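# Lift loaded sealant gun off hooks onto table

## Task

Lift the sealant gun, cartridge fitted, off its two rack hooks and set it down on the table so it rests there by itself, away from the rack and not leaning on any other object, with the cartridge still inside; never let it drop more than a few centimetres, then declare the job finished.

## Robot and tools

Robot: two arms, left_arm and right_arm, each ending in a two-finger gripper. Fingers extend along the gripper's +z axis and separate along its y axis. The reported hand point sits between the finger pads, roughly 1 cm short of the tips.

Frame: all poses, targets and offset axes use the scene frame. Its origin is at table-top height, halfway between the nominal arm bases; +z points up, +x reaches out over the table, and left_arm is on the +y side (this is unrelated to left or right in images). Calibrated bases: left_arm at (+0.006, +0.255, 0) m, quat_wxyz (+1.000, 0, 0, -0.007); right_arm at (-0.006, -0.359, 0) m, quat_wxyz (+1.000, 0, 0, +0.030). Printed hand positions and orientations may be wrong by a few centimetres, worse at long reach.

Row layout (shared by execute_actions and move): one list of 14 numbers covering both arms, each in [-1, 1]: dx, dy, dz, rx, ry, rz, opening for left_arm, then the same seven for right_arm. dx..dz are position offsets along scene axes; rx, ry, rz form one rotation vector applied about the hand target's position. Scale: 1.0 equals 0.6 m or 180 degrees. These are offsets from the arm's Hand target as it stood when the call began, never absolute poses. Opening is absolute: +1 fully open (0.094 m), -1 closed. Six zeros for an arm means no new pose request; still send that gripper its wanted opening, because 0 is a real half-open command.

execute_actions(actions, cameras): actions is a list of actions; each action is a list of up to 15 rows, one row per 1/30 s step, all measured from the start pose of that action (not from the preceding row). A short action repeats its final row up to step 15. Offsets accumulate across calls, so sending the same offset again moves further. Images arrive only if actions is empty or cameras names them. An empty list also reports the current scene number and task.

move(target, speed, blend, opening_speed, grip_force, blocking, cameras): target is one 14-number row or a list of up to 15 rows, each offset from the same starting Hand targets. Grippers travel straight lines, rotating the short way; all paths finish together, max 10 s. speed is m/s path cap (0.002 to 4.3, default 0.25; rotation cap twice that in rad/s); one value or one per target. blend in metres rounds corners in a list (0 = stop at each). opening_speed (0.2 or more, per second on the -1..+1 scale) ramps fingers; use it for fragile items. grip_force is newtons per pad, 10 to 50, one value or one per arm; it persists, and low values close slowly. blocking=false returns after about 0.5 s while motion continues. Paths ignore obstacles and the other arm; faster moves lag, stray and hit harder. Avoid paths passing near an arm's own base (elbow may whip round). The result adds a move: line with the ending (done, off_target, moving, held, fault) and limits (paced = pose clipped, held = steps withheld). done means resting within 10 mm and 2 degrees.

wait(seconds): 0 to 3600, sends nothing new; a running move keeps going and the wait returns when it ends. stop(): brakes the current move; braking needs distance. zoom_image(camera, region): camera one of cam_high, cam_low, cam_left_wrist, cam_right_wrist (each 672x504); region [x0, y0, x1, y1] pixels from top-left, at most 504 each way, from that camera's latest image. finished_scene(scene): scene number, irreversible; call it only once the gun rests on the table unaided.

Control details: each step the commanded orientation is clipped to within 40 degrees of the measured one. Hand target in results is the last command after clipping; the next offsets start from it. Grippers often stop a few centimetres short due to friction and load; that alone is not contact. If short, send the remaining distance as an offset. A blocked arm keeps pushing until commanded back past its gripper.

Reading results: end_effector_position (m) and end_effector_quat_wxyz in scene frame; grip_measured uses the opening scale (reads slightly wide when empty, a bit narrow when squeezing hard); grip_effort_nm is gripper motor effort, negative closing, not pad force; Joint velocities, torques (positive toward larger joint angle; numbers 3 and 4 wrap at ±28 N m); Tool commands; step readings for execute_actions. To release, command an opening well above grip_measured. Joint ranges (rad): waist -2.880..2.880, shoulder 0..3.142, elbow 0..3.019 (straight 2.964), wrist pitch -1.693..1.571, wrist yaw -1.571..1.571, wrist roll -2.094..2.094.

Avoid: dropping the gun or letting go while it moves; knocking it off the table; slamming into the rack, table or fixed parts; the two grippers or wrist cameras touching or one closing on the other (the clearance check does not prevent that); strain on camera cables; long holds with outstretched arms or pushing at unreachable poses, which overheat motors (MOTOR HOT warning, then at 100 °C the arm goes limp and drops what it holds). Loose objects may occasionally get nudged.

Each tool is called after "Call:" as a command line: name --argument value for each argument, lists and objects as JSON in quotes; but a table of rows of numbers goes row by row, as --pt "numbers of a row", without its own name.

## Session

Call:
execute_actions --actions '[]'

Scene clock: 0.00 s.
left_arm: end_effector_position=(+0.1609, +0.4126, +0.2751) grip_measured=+1.000 grip_effort_nm=n/a end_effector_quat_wxyz=(+0.490, -0.506, +0.657, +0.270) | right_arm: end_effector_position=(+0.5446, -0.2408, +0.3341) grip_measured=+1.000 grip_effort_nm=n/a end_effector_quat_wxyz=(+0.132, -0.170, +0.973, +0.084)
Joint positions: left_arm=[0.121 0.219 0.505 -0.969 -0.936 -0.734 0.094] | right_arm=[0.1 1.658 1.84 -1.487 -0.171 -0.162 0.094]
Joint velocities: within noise
Joint torques (N m): no reading
Heat: left arm: hottest shoulder 29 °C; right arm: hottest elbow 27 °C.
Hand target: left_arm +0.1614, +0.4137, +0.2931; +0.504, -0.513, +0.643, +0.263 | right_arm +0.5493, -0.2416, +0.3620; +0.165, -0.172, +0.967, +0.085
Tool commands: left_gripper/opening=+1.0 right_gripper/opening=+1.0

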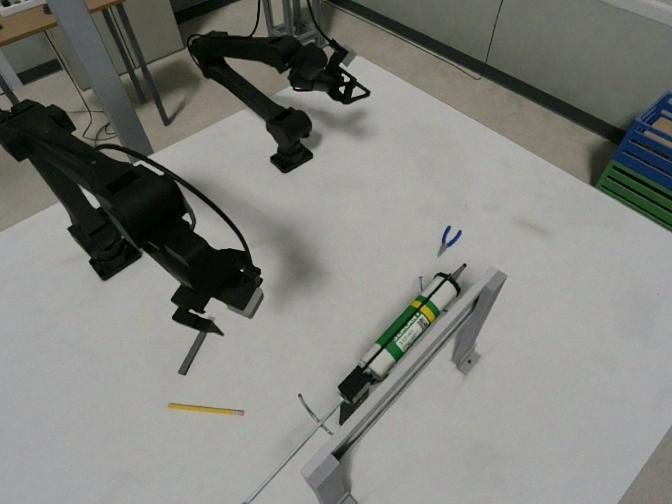

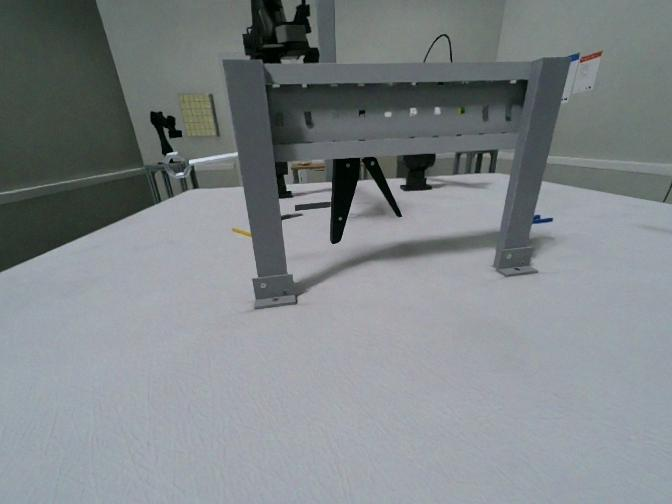

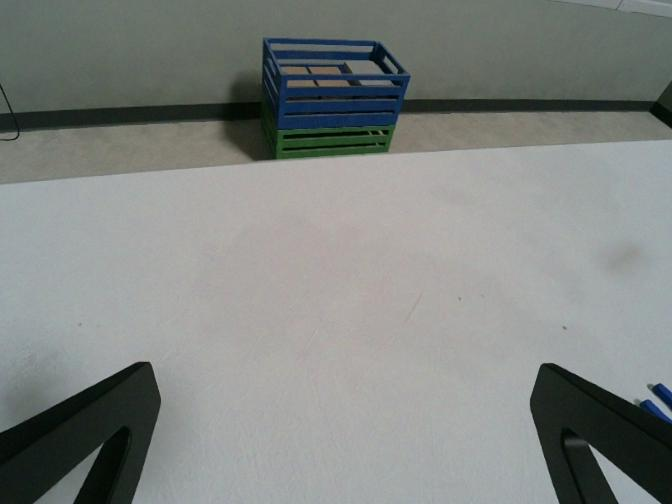

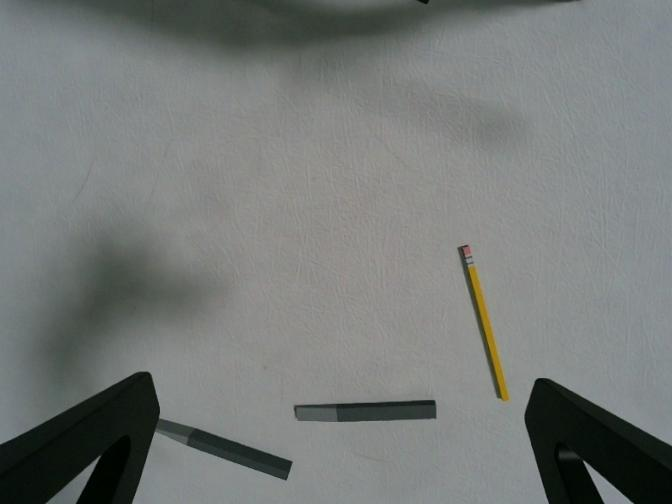

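Call:
move --target '[0.598,-0.79,-0.005,0.5736,0.3154,-0.328,1,0,-0.1,-0.153,0.520,-0.141,-0.412,1]' --speed 0.3 --cameras '["all"]'

Scene clock: 79.40 s.
left_arm: end_effector_position=(+0.5138, -0.0438, +0.2723) grip_measured=+1.000 grip_effort_nm=0.00 end_effector_quat_wxyz=(+0.209, +0.358, +0.615, +0.670) | right_arm: end_effector_position=(+0.5460, -0.3101, +0.2586) grip_measured=+1.000 grip_effort_nm=-0.02 end_effector_quat_wxyz=(+0.414, +0.535, +0.482, +0.556)
Joint positions: left_arm=[-0.817 1.902 1.587 -1.376 -1.558 0.104 0.094] | right_arm=[0.028 1.375 0.672 0.665 -0.005 1.768 0.094]
Joint torques (N m): left_arm=[-1.26 -14.68 11.36 1.18 -0.85 0.09] | right_arm=[0.79 -9.11 8.38 2.25 0.12 0.01]
Heat: left arm: hottest elbow 34 °C; right arm: hottest elbow 34 °C.
Hand target: left_arm +0.5202, -0.0603, +0.2901; +0.427, +0.517, +0.483, +0.563 | right_arm +0.5493, -0.3016, +0.2702; +0.416, +0.526, +0.473, +0.572
Off the commanded pose: left_arm 0.025 m, 37 deg | right_arm 0.015 m, 2 deg.
joint sent to its limit (left arm) — joint 5 (wrist yaw), lower limit. The joint targets are off in position and orientation.
move: off_target (left_arm, right_arm)

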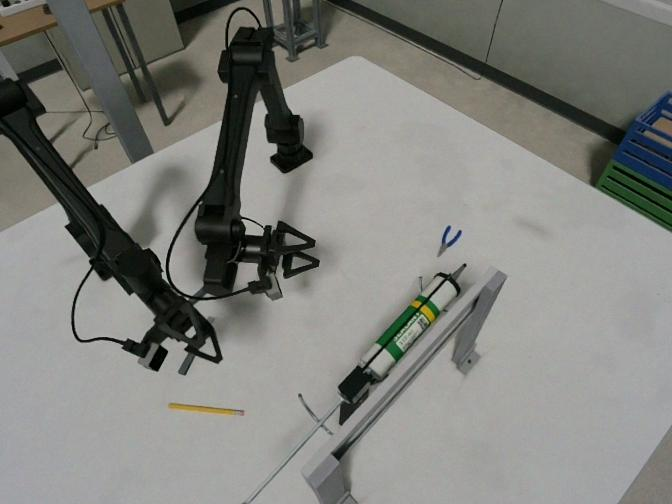

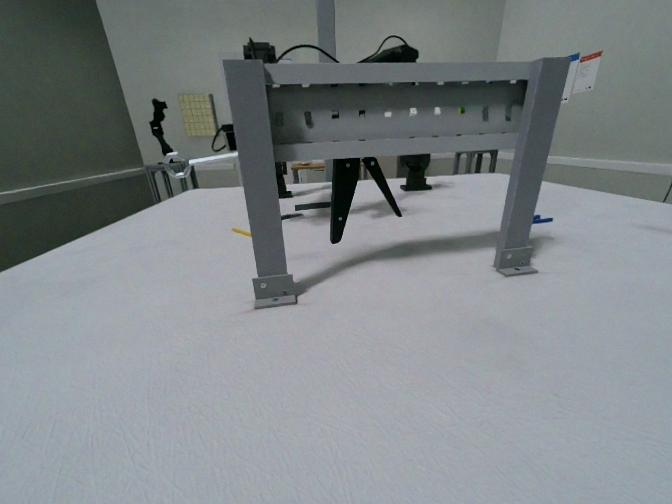

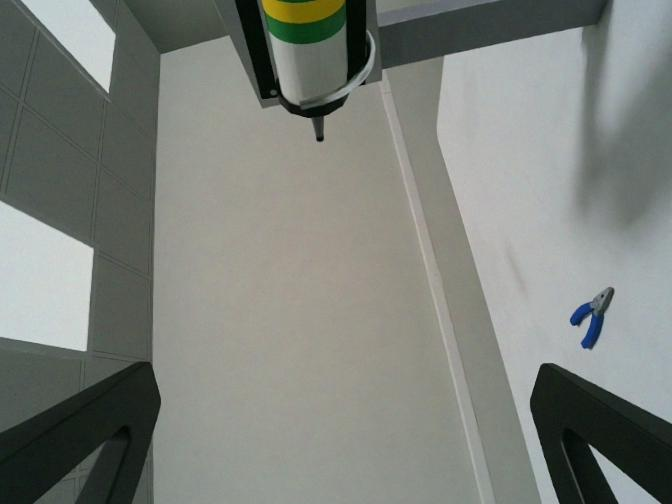

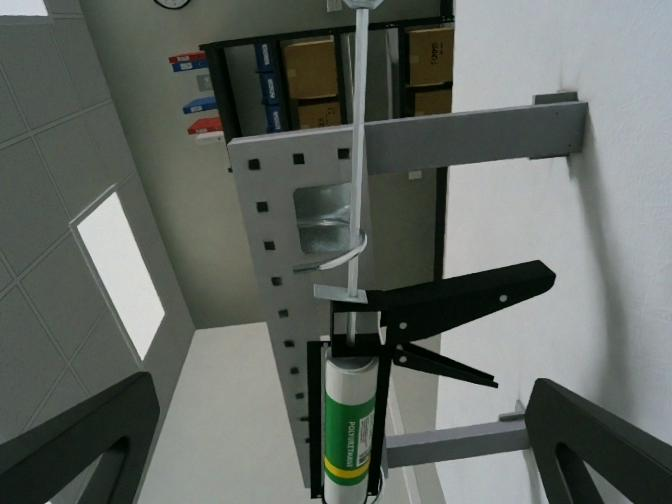

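Call:
move --target '[-0.03,0.03,0.1,-0.3197,0.4117,0.2762,1,0,0,0,0,0,0,1]' --speed 0.3 --cameras '["cam_high"]'

Scene clock: 123.67 s.
left_arm: end_effector_position=(+0.4972, -0.0415, +0.3118) grip_measured=+1.000 grip_effort_nm=-0.01 end_effector_quat_wxyz=(+0.037, +0.266, +0.963, -0.010) | right_arm: end_effector_position=(+0.5460, -0.3101, +0.2586) grip_measured=+1.000 grip_effort_nm=-0.02 end_effector_quat_wxyz=(+0.414, +0.535, +0.482, +0.556)
Joint positions: left_arm=[-0.529 1.819 2.026 -1.7 -0.001 -0.005 0.094] | right_arm=[0.028 1.375 0.672 0.665 -0.005 1.768 0.094]
Joint torques (N m): left_arm=[0.26 -16.79 12.81 0.27 0.18 -0.07] | right_arm=[0.79 -9.11 8.39 2.25 0.12 0.01]
Heat: left arm: hottest elbow 36 °C; right arm: hottest elbow 33 °C.
Hand target: left_arm +0.5022, -0.0423, +0.3501; +0.000, +0.259, +0.966, +0.000 | right_arm +0.5493, -0.3016, +0.2702; +0.416, +0.526, +0.473, +0.572
Off the commanded pose: left_arm 0.039 m, 4 deg | right_arm 0.015 m, 2 deg.
joint sent to its limit (left arm) — joint 4 (wrist pitch), lower limit. The joint targets are off in position and orientation.
move: off_target (left_arm)

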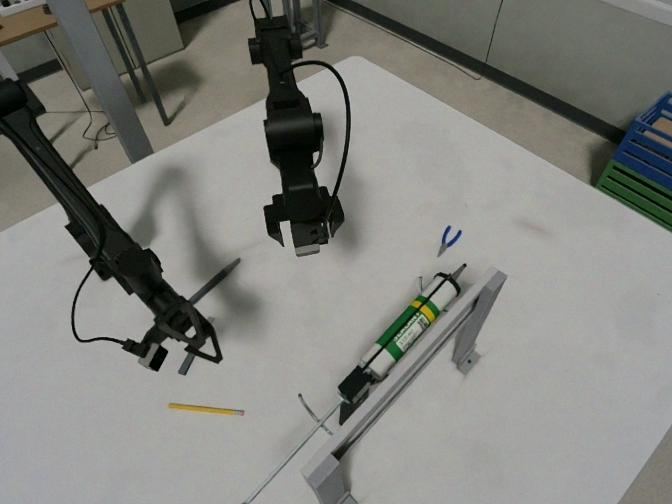

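Call:
move --target '[0,0,0,0,0,-0.333,1,0,0,0,0,0,0,1]' --speed 0.4

Scene clock: 131.33 s.
left_arm: end_effector_position=(+0.4970, -0.0417, +0.3118) grip_measured=+1.000 grip_effort_nm=-0.01 end_effector_quat_wxyz=(+0.038, +0.698, +0.715, +0.008) | right_arm: end_effector_position=(+0.5460, -0.3101, +0.2586) grip_measured=+1.000 grip_effort_nm=-0.02 end_effector_quat_wxyz=(+0.414, +0.535, +0.482, +0.556)
Joint positions: left_arm=[-0.529 1.819 2.026 -1.7 0.001 1.003 0.094] | right_arm=[0.028 1.375 0.672 0.665 -0.005 1.768 0.094]
Joint torques (N m): left_arm=[0.15 -16.03 12.77 0.25 -0.03 0.21] | right_arm=[0.79 -9.11 8.38 2.26 0.11 0]
Heat: left arm: hottest elbow 35 °C; right arm: hottest elbow 33 °C.
Hand target: left_arm +0.5022, -0.0423, +0.3501; +0.001, +0.707, +0.707, +0.000 | right_arm +0.5493, -0.3016, +0.2702; +0.416, +0.526, +0.473, +0.572
Off the commanded pose: left_arm 0.039 m, 5 deg | right_arm 0.015 m, 2 deg.
joint sent to its limit (left arm) — joint 4 (wrist pitch), lower limit. The joint targets are off in position and orientation.
move: off_target (left_arm)

Call:
move --target '[0.13,-0.025,-0.1,0.0677,-0.4953,-0.0175,1,0,0,0,0,0,0,1]' --speed 0.3 --cameras '["cam_high","cam_left_wrist"]'

Scene clock: 144.17 s.
left_arm: end_effector_position=(+0.5817, -0.0508, +0.2886) grip_measured=+1.000 grip_effort_nm=-0.01 end_effector_quat_wxyz=(+0.419, +0.519, +0.489, +0.562) | right_arm: end_effector_position=(+0.5460, -0.3101, +0.2586) grip_measured=+1.000 grip_effort_nm=-0.02 end_effector_quat_wxyz=(+0.414, +0.535, +0.482, +0.556)
Joint positions: left_arm=[-0.666 1.661 1.085 0.552 -0.794 1.728 0.094] | right_arm=[0.028 1.375 0.672 0.665 -0.005 1.768 0.094]
Joint torques (N m): left_arm=[-0.85 -11.93 7.72 2.73 0.17 0.07] | right_arm=[0.73 -9 8.38 2.26 0.12 0.01]
Heat: left arm: hottest elbow 36 °C; right arm: hottest elbow 33 °C.
Hand target: left_arm +0.5802, -0.0573, +0.2901; +0.428, +0.517, +0.482, +0.563 | right_arm +0.5493, -0.3016, +0.2702; +0.416, +0.526, +0.473, +0.572
Off the commanded pose: left_arm 0.007 m, 1 deg | right_arm 0.015 m, 2 deg.
move: done

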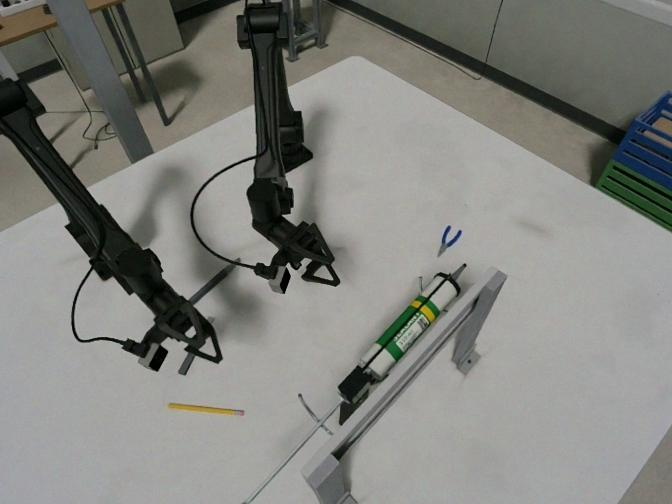

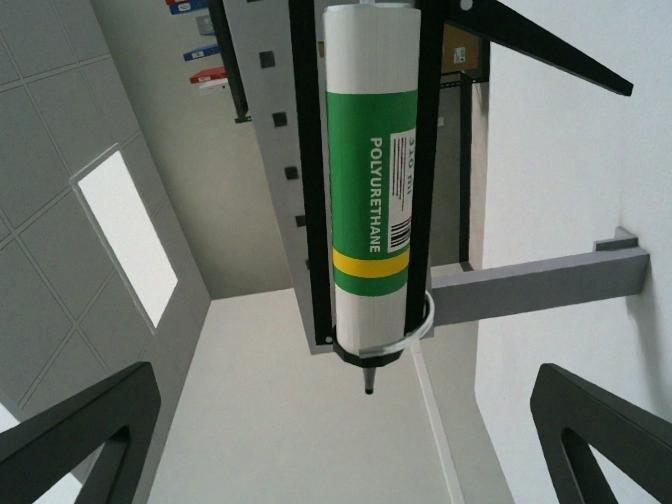

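Call:
zoom_image --camera "cam_left_wrist" --region '[260, 0, 500, 400]'

Scaled by 1.260 from the camera's image (finer frame: 960x720).

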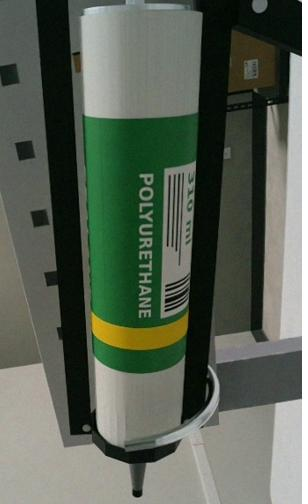

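Call:
move --target '[0.195,-0.085,-0.02,-0.022,0,0,1,0.245,-0.058,-0.022,0,0,0,1]' --speed 0.15 --cameras '["cam_high","cam_left_wrist","cam_right_wrist"]'

Scene clock: 216.23 s.
left_arm: end_effector_position=(+0.6799, -0.1073, +0.2535) grip_measured=+1.000 grip_effort_nm=-0.01 end_effector_quat_wxyz=(+0.424, +0.525, +0.493, +0.548) | right_arm: end_effector_position=(+0.6785, -0.3269, +0.2291) grip_measured=+1.000 grip_effort_nm=-0.02 end_effector_quat_wxyz=(+0.403, +0.533, +0.491, +0.559)
Joint positions: left_arm=[-0.633 1.948 1.418 0.477 -0.741 1.693 0.094] | right_arm=[-0.037 1.734 1.016 0.668 -0.095 1.768 0.094]
Joint torques (N m): left_arm=[0.38 -15.74 12.63 1.39 0.15 -0.3] | right_arm=[-1.44 -14.86 11.95 1.06 -0.09 0.01]
Heat: left arm: hottest elbow 34 °C; right arm: hottest elbow 32 °C.
Hand target: left_arm +0.6972, -0.1083, +0.2781; +0.446, +0.502, +0.501, +0.546 | right_arm +0.6963, -0.3364, +0.2570; +0.416, +0.526, +0.473, +0.572
Off the commanded pose: left_arm 0.030 m, 4 deg | right_arm 0.034 m, 3 deg.
move: off_target (left_arm, right_arm)

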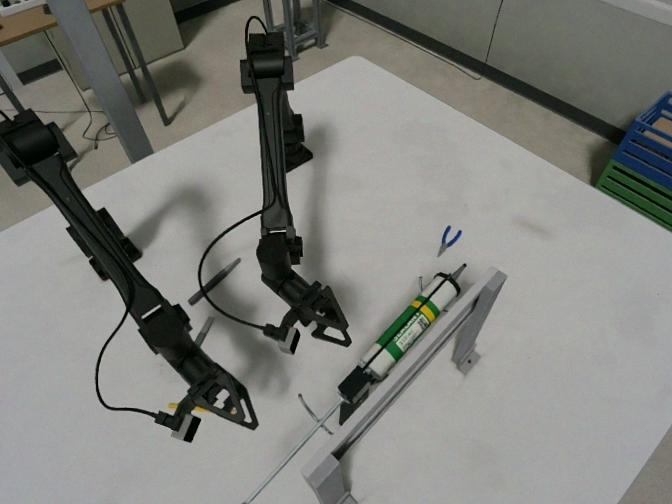

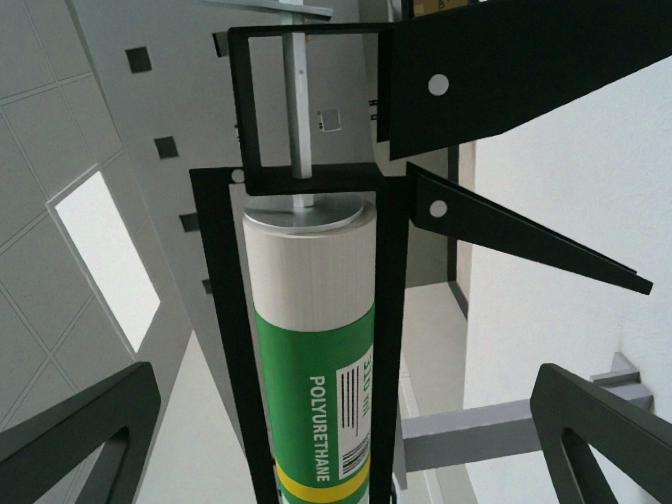

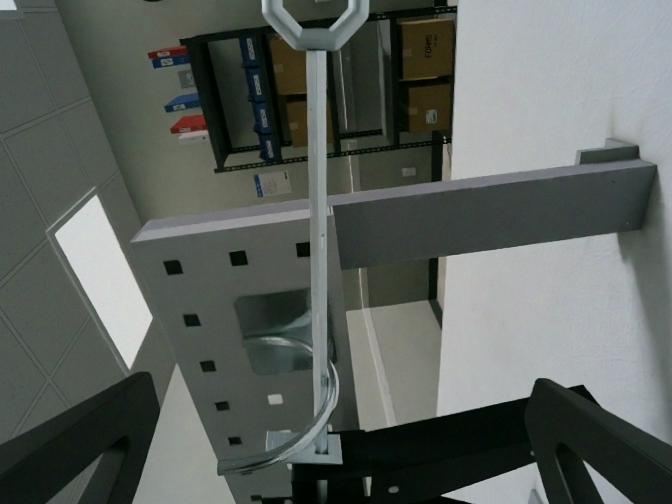

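Call:
move --target '[0.092,0.048,0.022,-0.017,-0.012,0,1,0.117,0.01,0.015,0,-0.016,0,1]' --speed 0.1 --cameras '["cam_left_wrist","cam_right_wrist"]'

Scene clock: 264.00 s.
left_arm: end_effector_position=(+0.7386, -0.0729, +0.2672) grip_measured=+1.000 grip_effort_nm=-0.01 end_effector_quat_wxyz=(+0.445, +0.501, +0.504, +0.546) | right_arm: end_effector_position=(+0.7497, -0.3260, +0.2358) grip_measured=+1.000 grip_effort_nm=-0.02 end_effector_quat_wxyz=(+0.416, +0.521, +0.480, +0.571)
Joint positions: left_arm=[-0.54 2.01 1.535 0.463 -0.659 1.662 0.094] | right_arm=[-0.037 1.891 1.238 0.65 -0.091 1.768 0.094]
Joint torques (N m): left_arm=[0.21 -16.91 12.98 1.72 0.19 -0.35] | right_arm=[-0.73 -17.61 12.46 1.05 0.11 -0.01]
Heat: left arm: hottest elbow 40 °C; right arm: hottest elbow 34 °C.
Hand target: left_arm +0.7524, -0.0795, +0.2913; +0.468, +0.480, +0.507, +0.542 | right_arm +0.7665, -0.3304, +0.2660; +0.428, +0.511, +0.462, +0.585
Off the commanded pose: left_arm 0.029 m, 4 deg | right_arm 0.035 m, 3 deg.
move: off_target (left_arm, right_arm)

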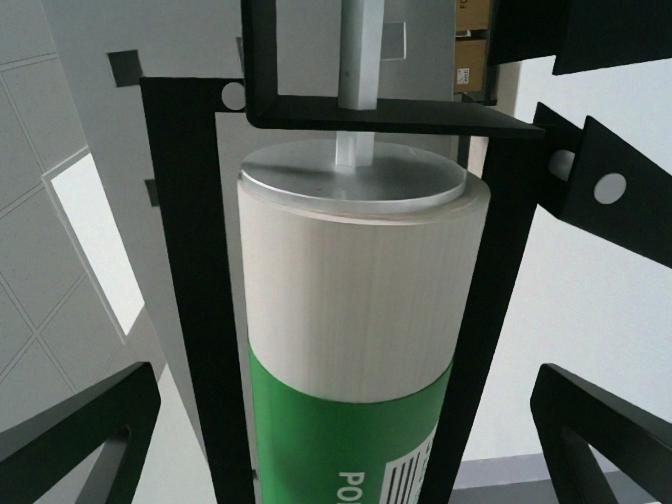

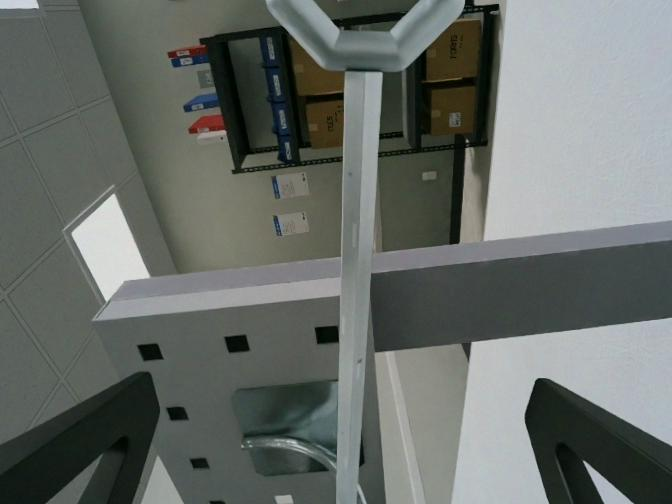

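Call:
move --target '[0.027,0.003,0.002,0,0,0,1,0.058,0.005,-0.004,0,0,0,1]' --speed 0.06 --cameras '["cam_left_wrist","cam_right_wrist"]'

Scene clock: 283.63 s.
left_arm: end_effector_position=(+0.7498, -0.0821, +0.2685) grip_measured=+1.000 grip_effort_nm=-0.01 end_effector_quat_wxyz=(+0.449, +0.504, +0.501, +0.542) | right_arm: end_effector_position=(+0.7850, -0.3257, +0.2332) grip_measured=+1.000 grip_effort_nm=-0.02 end_effector_quat_wxyz=(+0.417, +0.522, +0.479, +0.570)
Joint positions: left_arm=[-0.54 2.039 1.587 0.44 -0.645 1.661 0.094] | right_arm=[-0.037 1.969 1.358 0.609 -0.088 1.768 0.094]
Joint torques (N m): left_arm=[0.79 -16.97 13.18 1.54 0.21 -0.31] | right_arm=[-0.26 -19.14 12.74 1.03 0.12 -0.01]
Heat: left arm: hottest elbow 42 °C; right arm: hottest elbow 36 °C.
Hand target: left_arm +0.7686, -0.0777, +0.2925; +0.468, +0.480, +0.507, +0.542 | right_arm +0.8013, -0.3274, +0.2636; +0.428, +0.511, +0.462, +0.585
Off the commanded pose: left_arm 0.031 m, 4 deg | right_arm 0.035 m, 3 deg.
move: off_target (left_arm, right_arm)

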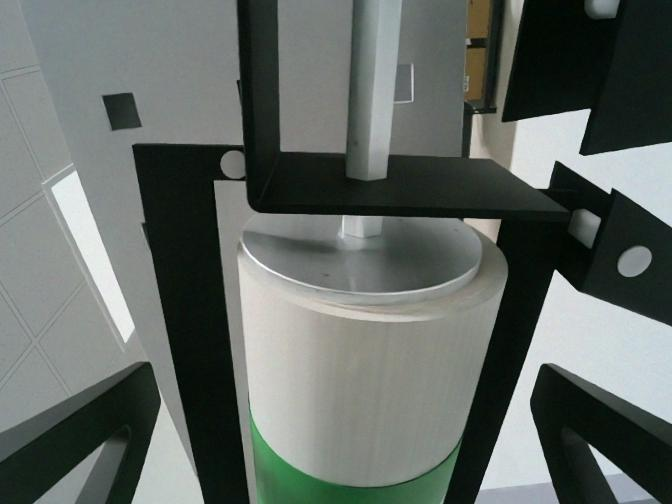

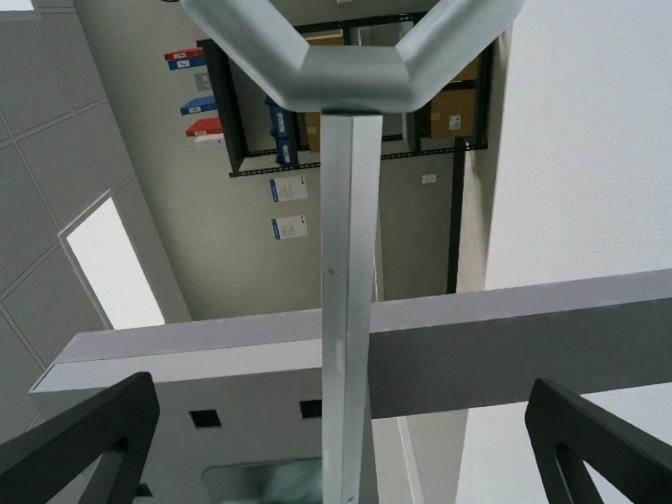

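Call:
move --target '[0.015,0.022,0.004,0,0,0,1,0,0,0,0,0,0,1]' --speed 0.06 --cameras '["cam_left_wrist","cam_high"]'

Scene clock: 294.03 s.
left_arm: end_effector_position=(+0.7636, -0.0595, +0.2719) grip_measured=+1.000 grip_effort_nm=-0.01 end_effector_quat_wxyz=(+0.446, +0.500, +0.504, +0.545) | right_arm: end_effector_position=(+0.7850, -0.3257, +0.2332) grip_measured=+1.000 grip_effort_nm=-0.02 end_effector_quat_wxyz=(+0.417, +0.522, +0.479, +0.570)
Joint positions: left_arm=[-0.503 2.039 1.596 0.433 -0.62 1.659 0.094] | right_arm=[-0.037 1.969 1.358 0.609 -0.088 1.768 0.094]
Joint torques (N m): left_arm=[0.5 -16.85 13.16 1.59 0.25 -0.3] | right_arm=[-0.26 -19.19 12.81 1.03 0.12 -0.01]
Heat: left arm: hottest elbow 40 °C; right arm: hottest elbow 36 °C.
Hand target: left_arm +0.7776, -0.0645, +0.2949; +0.468, +0.480, +0.507, +0.542 | right_arm +0.8013, -0.3274, +0.2636; +0.428, +0.511, +0.462, +0.585
Off the commanded pose: left_arm 0.027 m, 3 deg | right_arm 0.035 m, 3 deg.
move: off_target (left_arm)
Images, in order (width x height): cam_high 672x504, cam_left_wrist 672x504.

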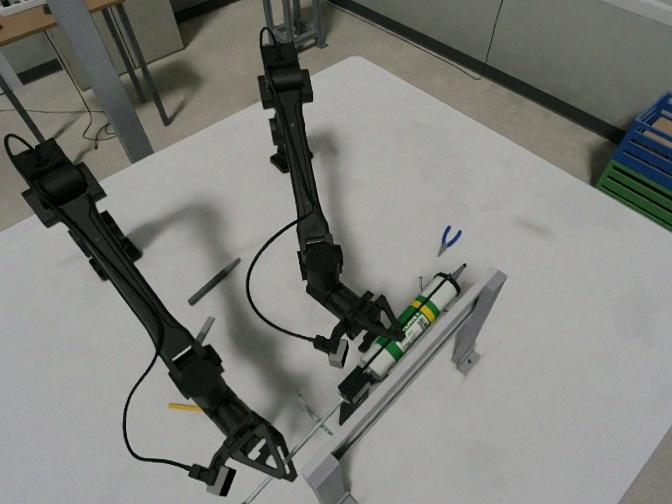

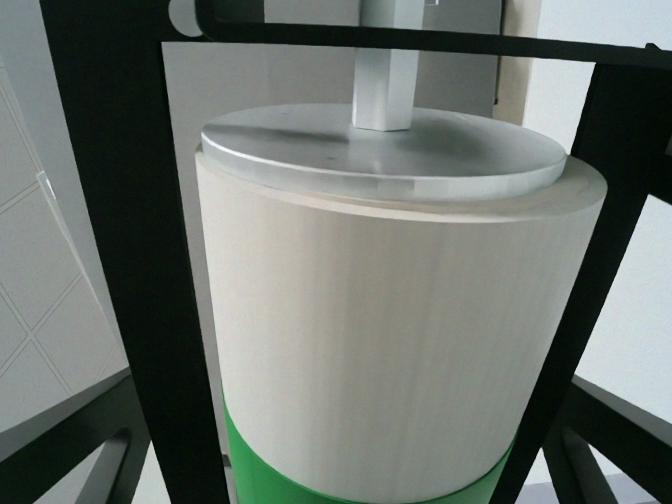

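Call:
move --target '[-0.022,0.0,-0.002,0,0,0,1,0,0,0,0,0,0,1]' --speed 0.06 --cameras '["cam_left_wrist"]'

Scene clock: 304.00 s.
left_arm: end_effector_position=(+0.7635, -0.0589, +0.2720) grip_measured=+1.000 grip_effort_nm=-0.01 end_effector_quat_wxyz=(+0.446, +0.499, +0.505, +0.545) | right_arm: end_effector_position=(+0.7850, -0.3257, +0.2332) grip_measured=+1.000 grip_effort_nm=-0.02 end_effector_quat_wxyz=(+0.417, +0.522, +0.479, +0.570)
Joint positions: left_arm=[-0.503 2.039 1.596 0.433 -0.623 1.659 0.094] | right_arm=[-0.037 1.969 1.358 0.609 -0.088 1.768 0.094]
Joint torques (N m): left_arm=[-0.56 -18.2 10.14 2.13 -0.08 -0.32] | right_arm=[-0.21 -19.02 12.79 1.06 0.12 -0.01]
Heat: left arm: hottest elbow 42 °C; right arm: hottest elbow 36 °C.
Hand target: left_arm +0.7644, -0.0645, +0.2937; +0.468, +0.480, +0.507, +0.542 | right_arm +0.8013, -0.3274, +0.2636; +0.428, +0.511, +0.462, +0.585
Off the commanded pose: left_arm 0.022 m, 3 deg | right_arm 0.035 m, 3 deg.
move: off_target (left_arm)

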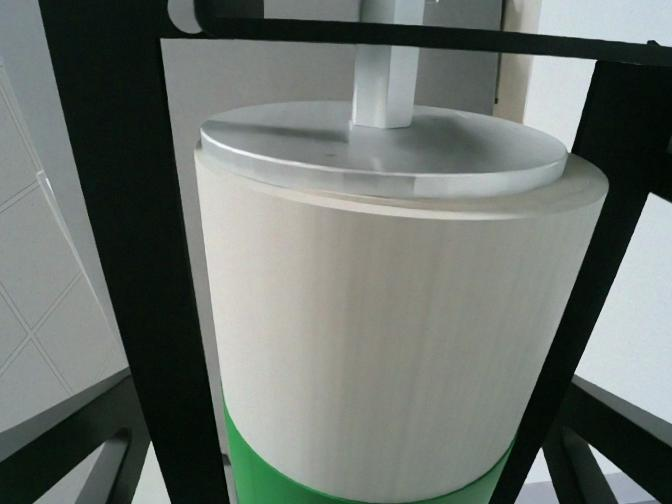

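Call:
move --target '[-0.018,0.0,0.0,0,0,0,1,0,0,0,0,0,0,1]' --speed 0.06 --cameras '["cam_left_wrist"]'

Scene clock: 311.03 s.
left_arm: end_effector_position=(+0.7618, -0.0567, +0.2680) grip_measured=+1.000 grip_effort_nm=-0.01 end_effector_quat_wxyz=(+0.441, +0.500, +0.507, +0.546) | right_arm: end_effector_position=(+0.7850, -0.3257, +0.2332) grip_measured=+1.000 grip_effort_nm=-0.02 end_effector_quat_wxyz=(+0.417, +0.522, +0.479, +0.570)
Joint positions: left_arm=[-0.503 2.037 1.587 0.433 -0.631 1.659 0.094] | right_arm=[-0.037 1.969 1.358 0.609 -0.088 1.768 0.094]
Joint torques (N m): left_arm=[-1.44 -20.78 8.24 2.54 -0.04 -0.29] | right_arm=[-0.32 -19.08 12.79 1.05 0.11 0]
Heat: left arm: hottest elbow 41 °C; right arm: hottest elbow 36 °C.
Hand target: left_arm +0.7536, -0.0645, +0.2937; +0.468, +0.480, +0.507, +0.542 | right_arm +0.8013, -0.3274, +0.2636; +0.428, +0.511, +0.462, +0.585
Off the commanded pose: left_arm 0.028 m, 4 deg | right_arm 0.035 m, 3 deg.
move: off_target (left_arm)

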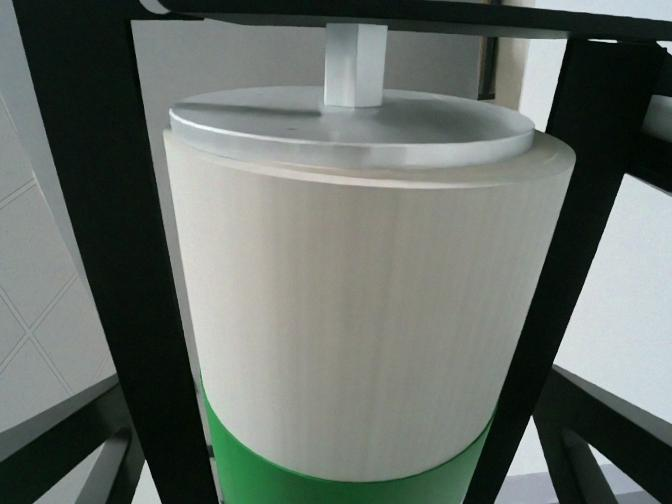

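Call:
move --target '[-0.02,0.0,0.008,0,0,0,1,0,0,0,0,0,0,1]' --speed 0.06 --cameras '["cam_left_wrist","cam_low"]'

Scene clock: 324.97 s.
left_arm: end_effector_position=(+0.7504, -0.0544, +0.2748) grip_measured=+1.000 grip_effort_nm=-0.02 end_effector_quat_wxyz=(+0.439, +0.499, +0.508, +0.547) | right_arm: end_effector_position=(+0.7850, -0.3257, +0.2332) grip_measured=+1.000 grip_effort_nm=-0.02 end_effector_quat_wxyz=(+0.417, +0.522, +0.479, +0.570)
Joint positions: left_arm=[-0.509 2.003 1.552 0.433 -0.64 1.659 0.094] | right_arm=[-0.037 1.969 1.358 0.609 -0.088 1.768 0.094]
Joint torques (N m): left_arm=[-1.55 -19.55 8.13 2.71 -0.03 -0.34] | right_arm=[-0.26 -19.14 12.78 1.06 0.12 0]
Heat: left arm: hottest elbow 39 °C; right arm: hottest elbow 36 °C.
Hand target: left_arm +0.7416, -0.0645, +0.2985; +0.468, +0.480, +0.507, +0.542 | right_arm +0.8013, -0.3274, +0.2636; +0.428, +0.511, +0.462, +0.585
Off the commanded pose: left_arm 0.027 m, 4 deg | right_arm 0.035 m, 3 deg.
move: off_target (left_arm)
Images, in order (width x height): cam_low 672x504, cam_left_wrist 672x504.

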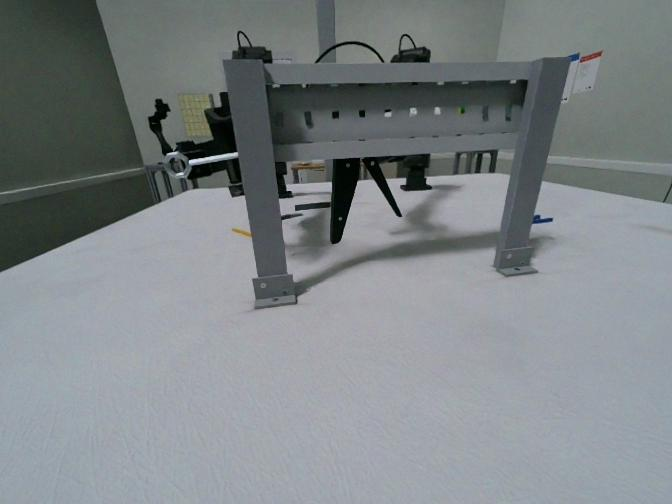

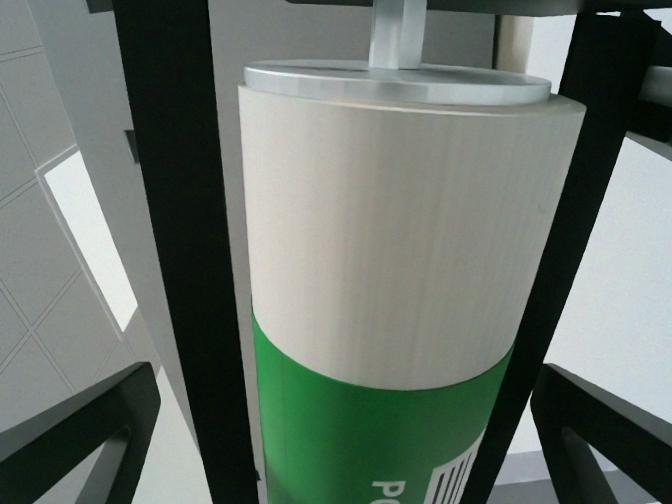

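Call:
move --target '[0,0,-0.004,0,0,0,0.4,0,0,0,0,0,0,-1]' --opening_speed 0.3 --cameras '["cam_left_wrist","cam_right_wrist"]'

Scene clock: 342.00 s.
left_arm: end_effector_position=(+0.7493, -0.0537, +0.2709) grip_measured=+0.680 grip_effort_nm=-1.03 end_effector_quat_wxyz=(+0.437, +0.502, +0.508, +0.546) | right_arm: end_effector_position=(+0.7853, -0.3257, +0.2337) grip_measured=-0.875 grip_effort_nm=-1.05 end_effector_quat_wxyz=(+0.418, +0.521, +0.480, +0.569)
Joint positions: left_arm=[-0.509 2.003 1.544 0.434 -0.64 1.659 0.079] | right_arm=[-0.037 1.969 1.359 0.607 -0.088 1.765 0.006]
Joint torques (N m): left_arm=[-1.67 -19.25 8.38 2.82 -0.03 -0.28] | right_arm=[-0.26 -19.08 12.72 1.06 0.11 0]
Heat: left arm: hottest elbow 37 °C; right arm: hottest elbow 37 °C.
Hand target: left_arm +0.7416, -0.0645, +0.2961; +0.468, +0.480, +0.507, +0.542 | right_arm +0.8013, -0.3274, +0.2636; +0.428, +0.511, +0.462, +0.585
Off the commanded pose: left_arm 0.028 m, 4 deg | right_arm 0.034 m, 3 deg.
move: off_target (left_arm)

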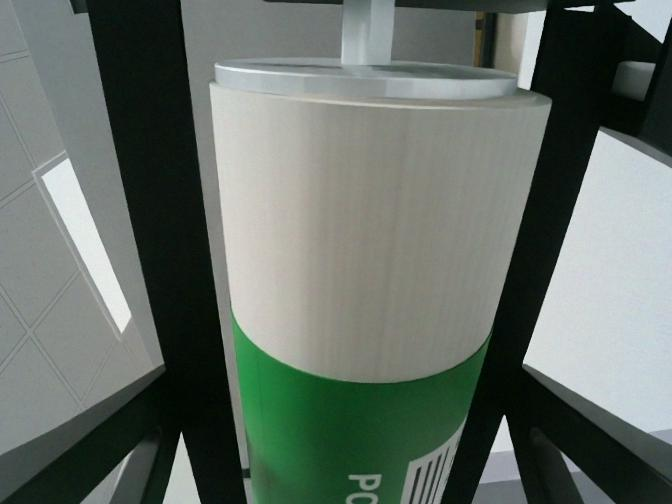

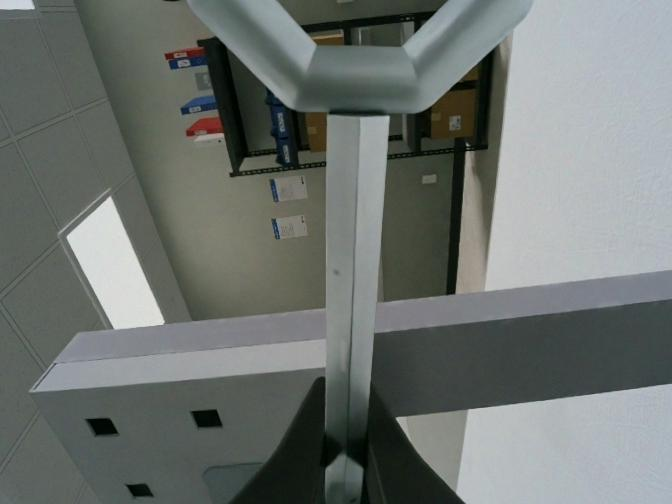

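Call:
move --target '[0.008,0.015,0.233,0,-0.035,0,0.4,0,0,0.11,0,-0.015,0,-1]' --speed 0.06 --cameras '["cam_low","cam_high"]'

Scene clock: 354.53 s.
left_arm: end_effector_position=(+0.7433, -0.0531, +0.2856) grip_measured=+0.680 grip_effort_nm=-1.03 end_effector_quat_wxyz=(+0.429, +0.519, +0.509, +0.537) | right_arm: end_effector_position=(+0.7855, -0.3237, +0.2370) grip_measured=-0.875 grip_effort_nm=-1.05 end_effector_quat_wxyz=(+0.403, +0.534, +0.487, +0.562)
Joint positions: left_arm=[-0.509 1.96 1.544 0.348 -0.623 1.652 0.079] | right_arm=[-0.035 1.951 1.372 0.535 -0.092 1.775 0.006]
Joint torques (N m): left_arm=[0.03 -24.82 16.31 2.71 0.19 0.37] | right_arm=[-0.32 -24.29 14.56 1.29 0.33 -0.09]
Heat: left arm: hottest elbow 37 °C; right arm: hottest elbow 38 °C.
Hand target: left_arm +0.7464, -0.0555, +0.4359; +0.495, +0.449, +0.481, +0.567 | right_arm +0.8013, -0.3274, +0.3296; +0.439, +0.497, +0.452, +0.596
Off the commanded pose: left_arm 0.150 m, 12 deg | right_arm 0.094 m, 8 deg.
move: off_target (left_arm, right_arm)
Images, in order (width x height): cam_high 672x504, cam_low 672x504.

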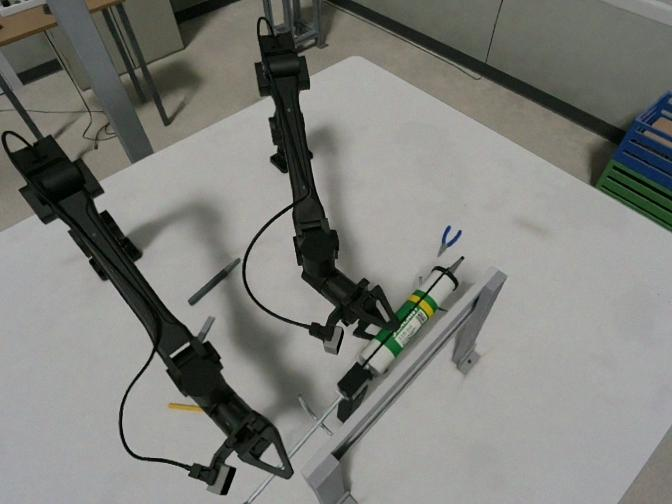

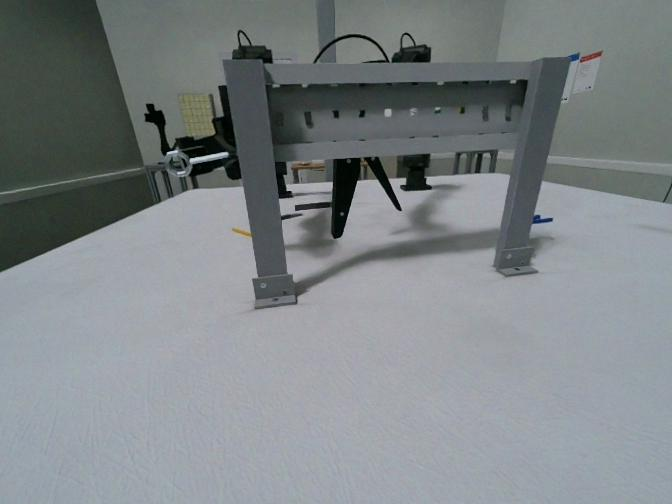

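Call:
move --target '[0.0,0.0,0.133,0,0,0,0.4,0,0,0.15,0,0,0,-1]' --speed 0.06 --cameras '["cam_low","cam_high","cam_right_wrist"]'

Call:
zoom_image --camera "cam_high" --region '[260, 220, 540, 500]'

Scene clock: 362.63 s.
left_arm: end_effector_position=(+0.7467, -0.0509, +0.3687) grip_measured=+0.680 grip_effort_nm=-1.03 end_effector_quat_wxyz=(+0.426, +0.516, +0.509, +0.541) | right_arm: end_effector_position=(+0.7934, -0.3230, +0.3199) grip_measured=-0.875 grip_effort_nm=-1.05 end_effector_quat_wxyz=(+0.400, +0.536, +0.489, +0.561)
Joint positions: left_arm=[-0.506 1.899 1.676 0.16 -0.631 1.658 0.079] | right_arm=[-0.035 1.868 1.493 0.323 -0.095 1.778 0.006]
Joint torques (N m): left_arm=[-0.21 -23 18.7 2.62 0.15 0.34] | right_arm=[-0.62 -24 16.01 1.35 0.44 -0.11]
Heat: left arm: hottest elbow 40 °C; right arm: hottest elbow 40 °C.
Hand target: left_arm +0.7464, -0.0555, +0.5157; +0.495, +0.449, +0.481, +0.567 | right_arm +0.8013, -0.3274, +0.4196; +0.439, +0.497, +0.452, +0.596
Off the commanded pose: left_arm 0.147 m, 12 deg | right_arm 0.100 m, 9 deg.
move: off_target (left_arm, right_arm)
Images, in order (width x height): cam_high 672x504, cam_low 672x504, cam_right_wrist 672x504.

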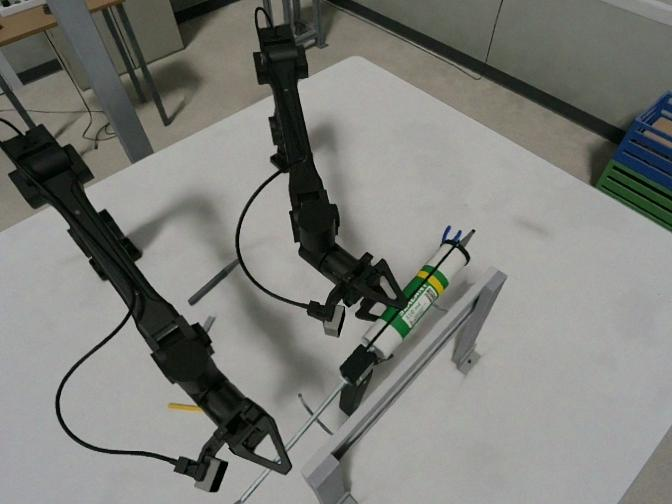

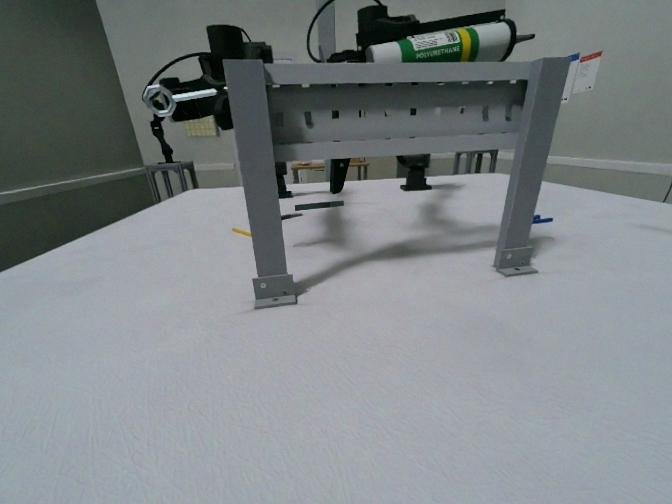

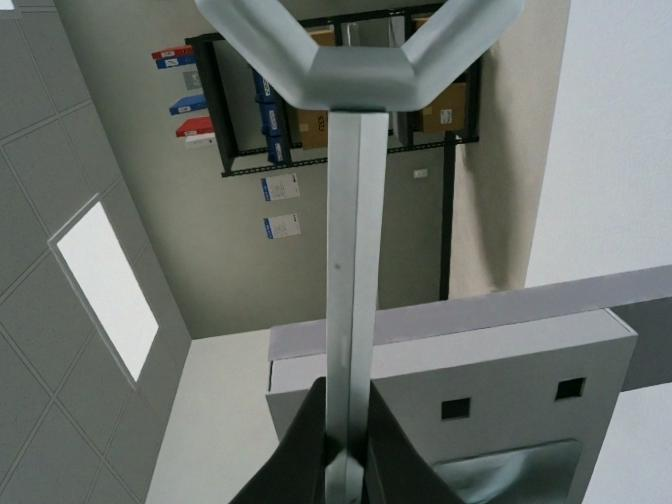

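Scaled by 1.800 from the camera's image (finer frame: 960x720).

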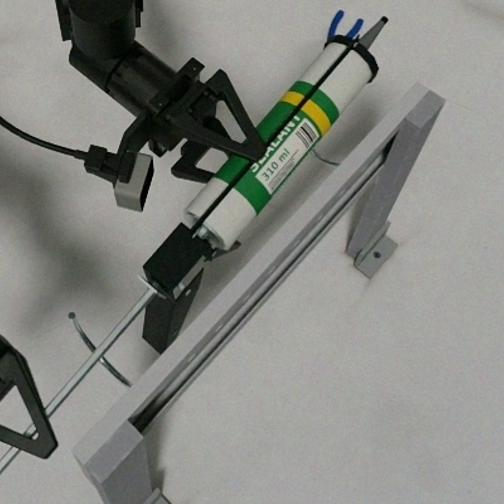

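Call:
move --pt "-0.18 0.0 0.0 0 0 0 0.4 -0.18 0 0.0 0 0 0 -1" --pt "-0.4 0.19 -0.14 0 0 0 0.4 -0.4 0.19 -0.13 0 0 0 -1" --speed 0.08 --blend 0.02 --cameras '["cam_low","cam_high","cam_left_wrist"]'

Scene clock: 396.00 s.
left_arm: end_effector_position=(+0.5173, +0.0560, +0.3498) grip_measured=+0.680 grip_effort_nm=-1.03 end_effector_quat_wxyz=(+0.432, +0.508, +0.503, +0.550) | right_arm: end_effector_position=(+0.5643, -0.2145, +0.3055) grip_measured=-0.876 grip_effort_nm=-1.05 end_effector_quat_wxyz=(+0.415, +0.522, +0.468, +0.580)
Joint positions: left_arm=[-0.56 1.287 0.863 0.396 -0.688 1.678 0.079] | right_arm=[0.247 1.405 0.81 0.612 0.198 1.786 0.006]
Joint torques (N m): left_arm=[0.03 -13.63 11.36 4.49 0.39 0.17] | right_arm=[0.62 -13.51 9.5 2.28 0.4 -0.48]
Heat: left arm: hottest elbow 47 °C; right arm: hottest elbow 41 °C.
Hand target: left_arm +0.5064, +0.0585, +0.4317; +0.495, +0.449, +0.481, +0.567 | right_arm +0.5613, -0.2134, +0.3416; +0.439, +0.497, +0.452, +0.596
Off the commanded pose: left_arm 0.083 m, 10 deg | right_arm 0.036 m, 5 deg.
move: off_target (left_arm, right_arm)
Images, in order (width x height): cam_high 672x504, cam_low 672x504, cam_left_wrist 672x504.

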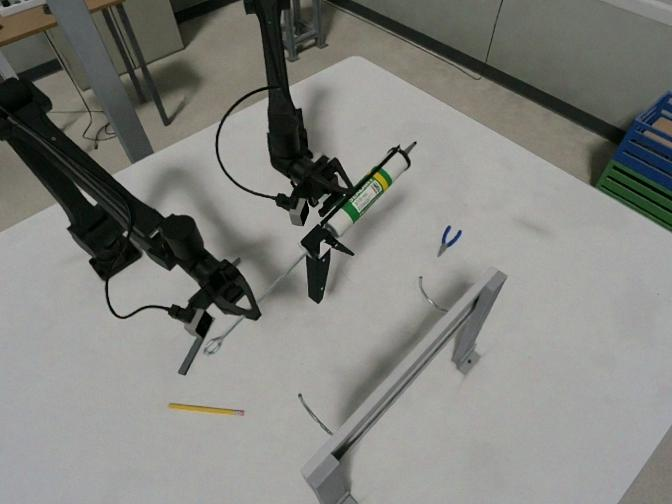

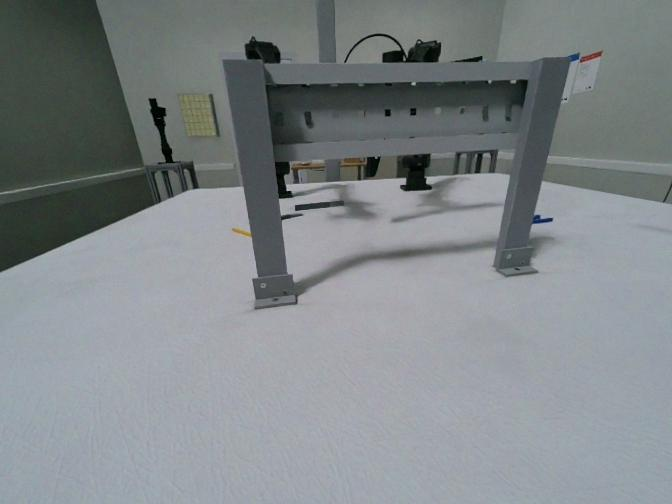

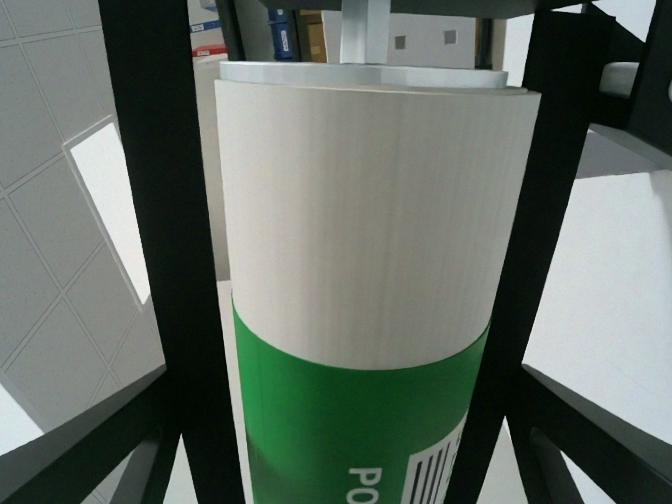

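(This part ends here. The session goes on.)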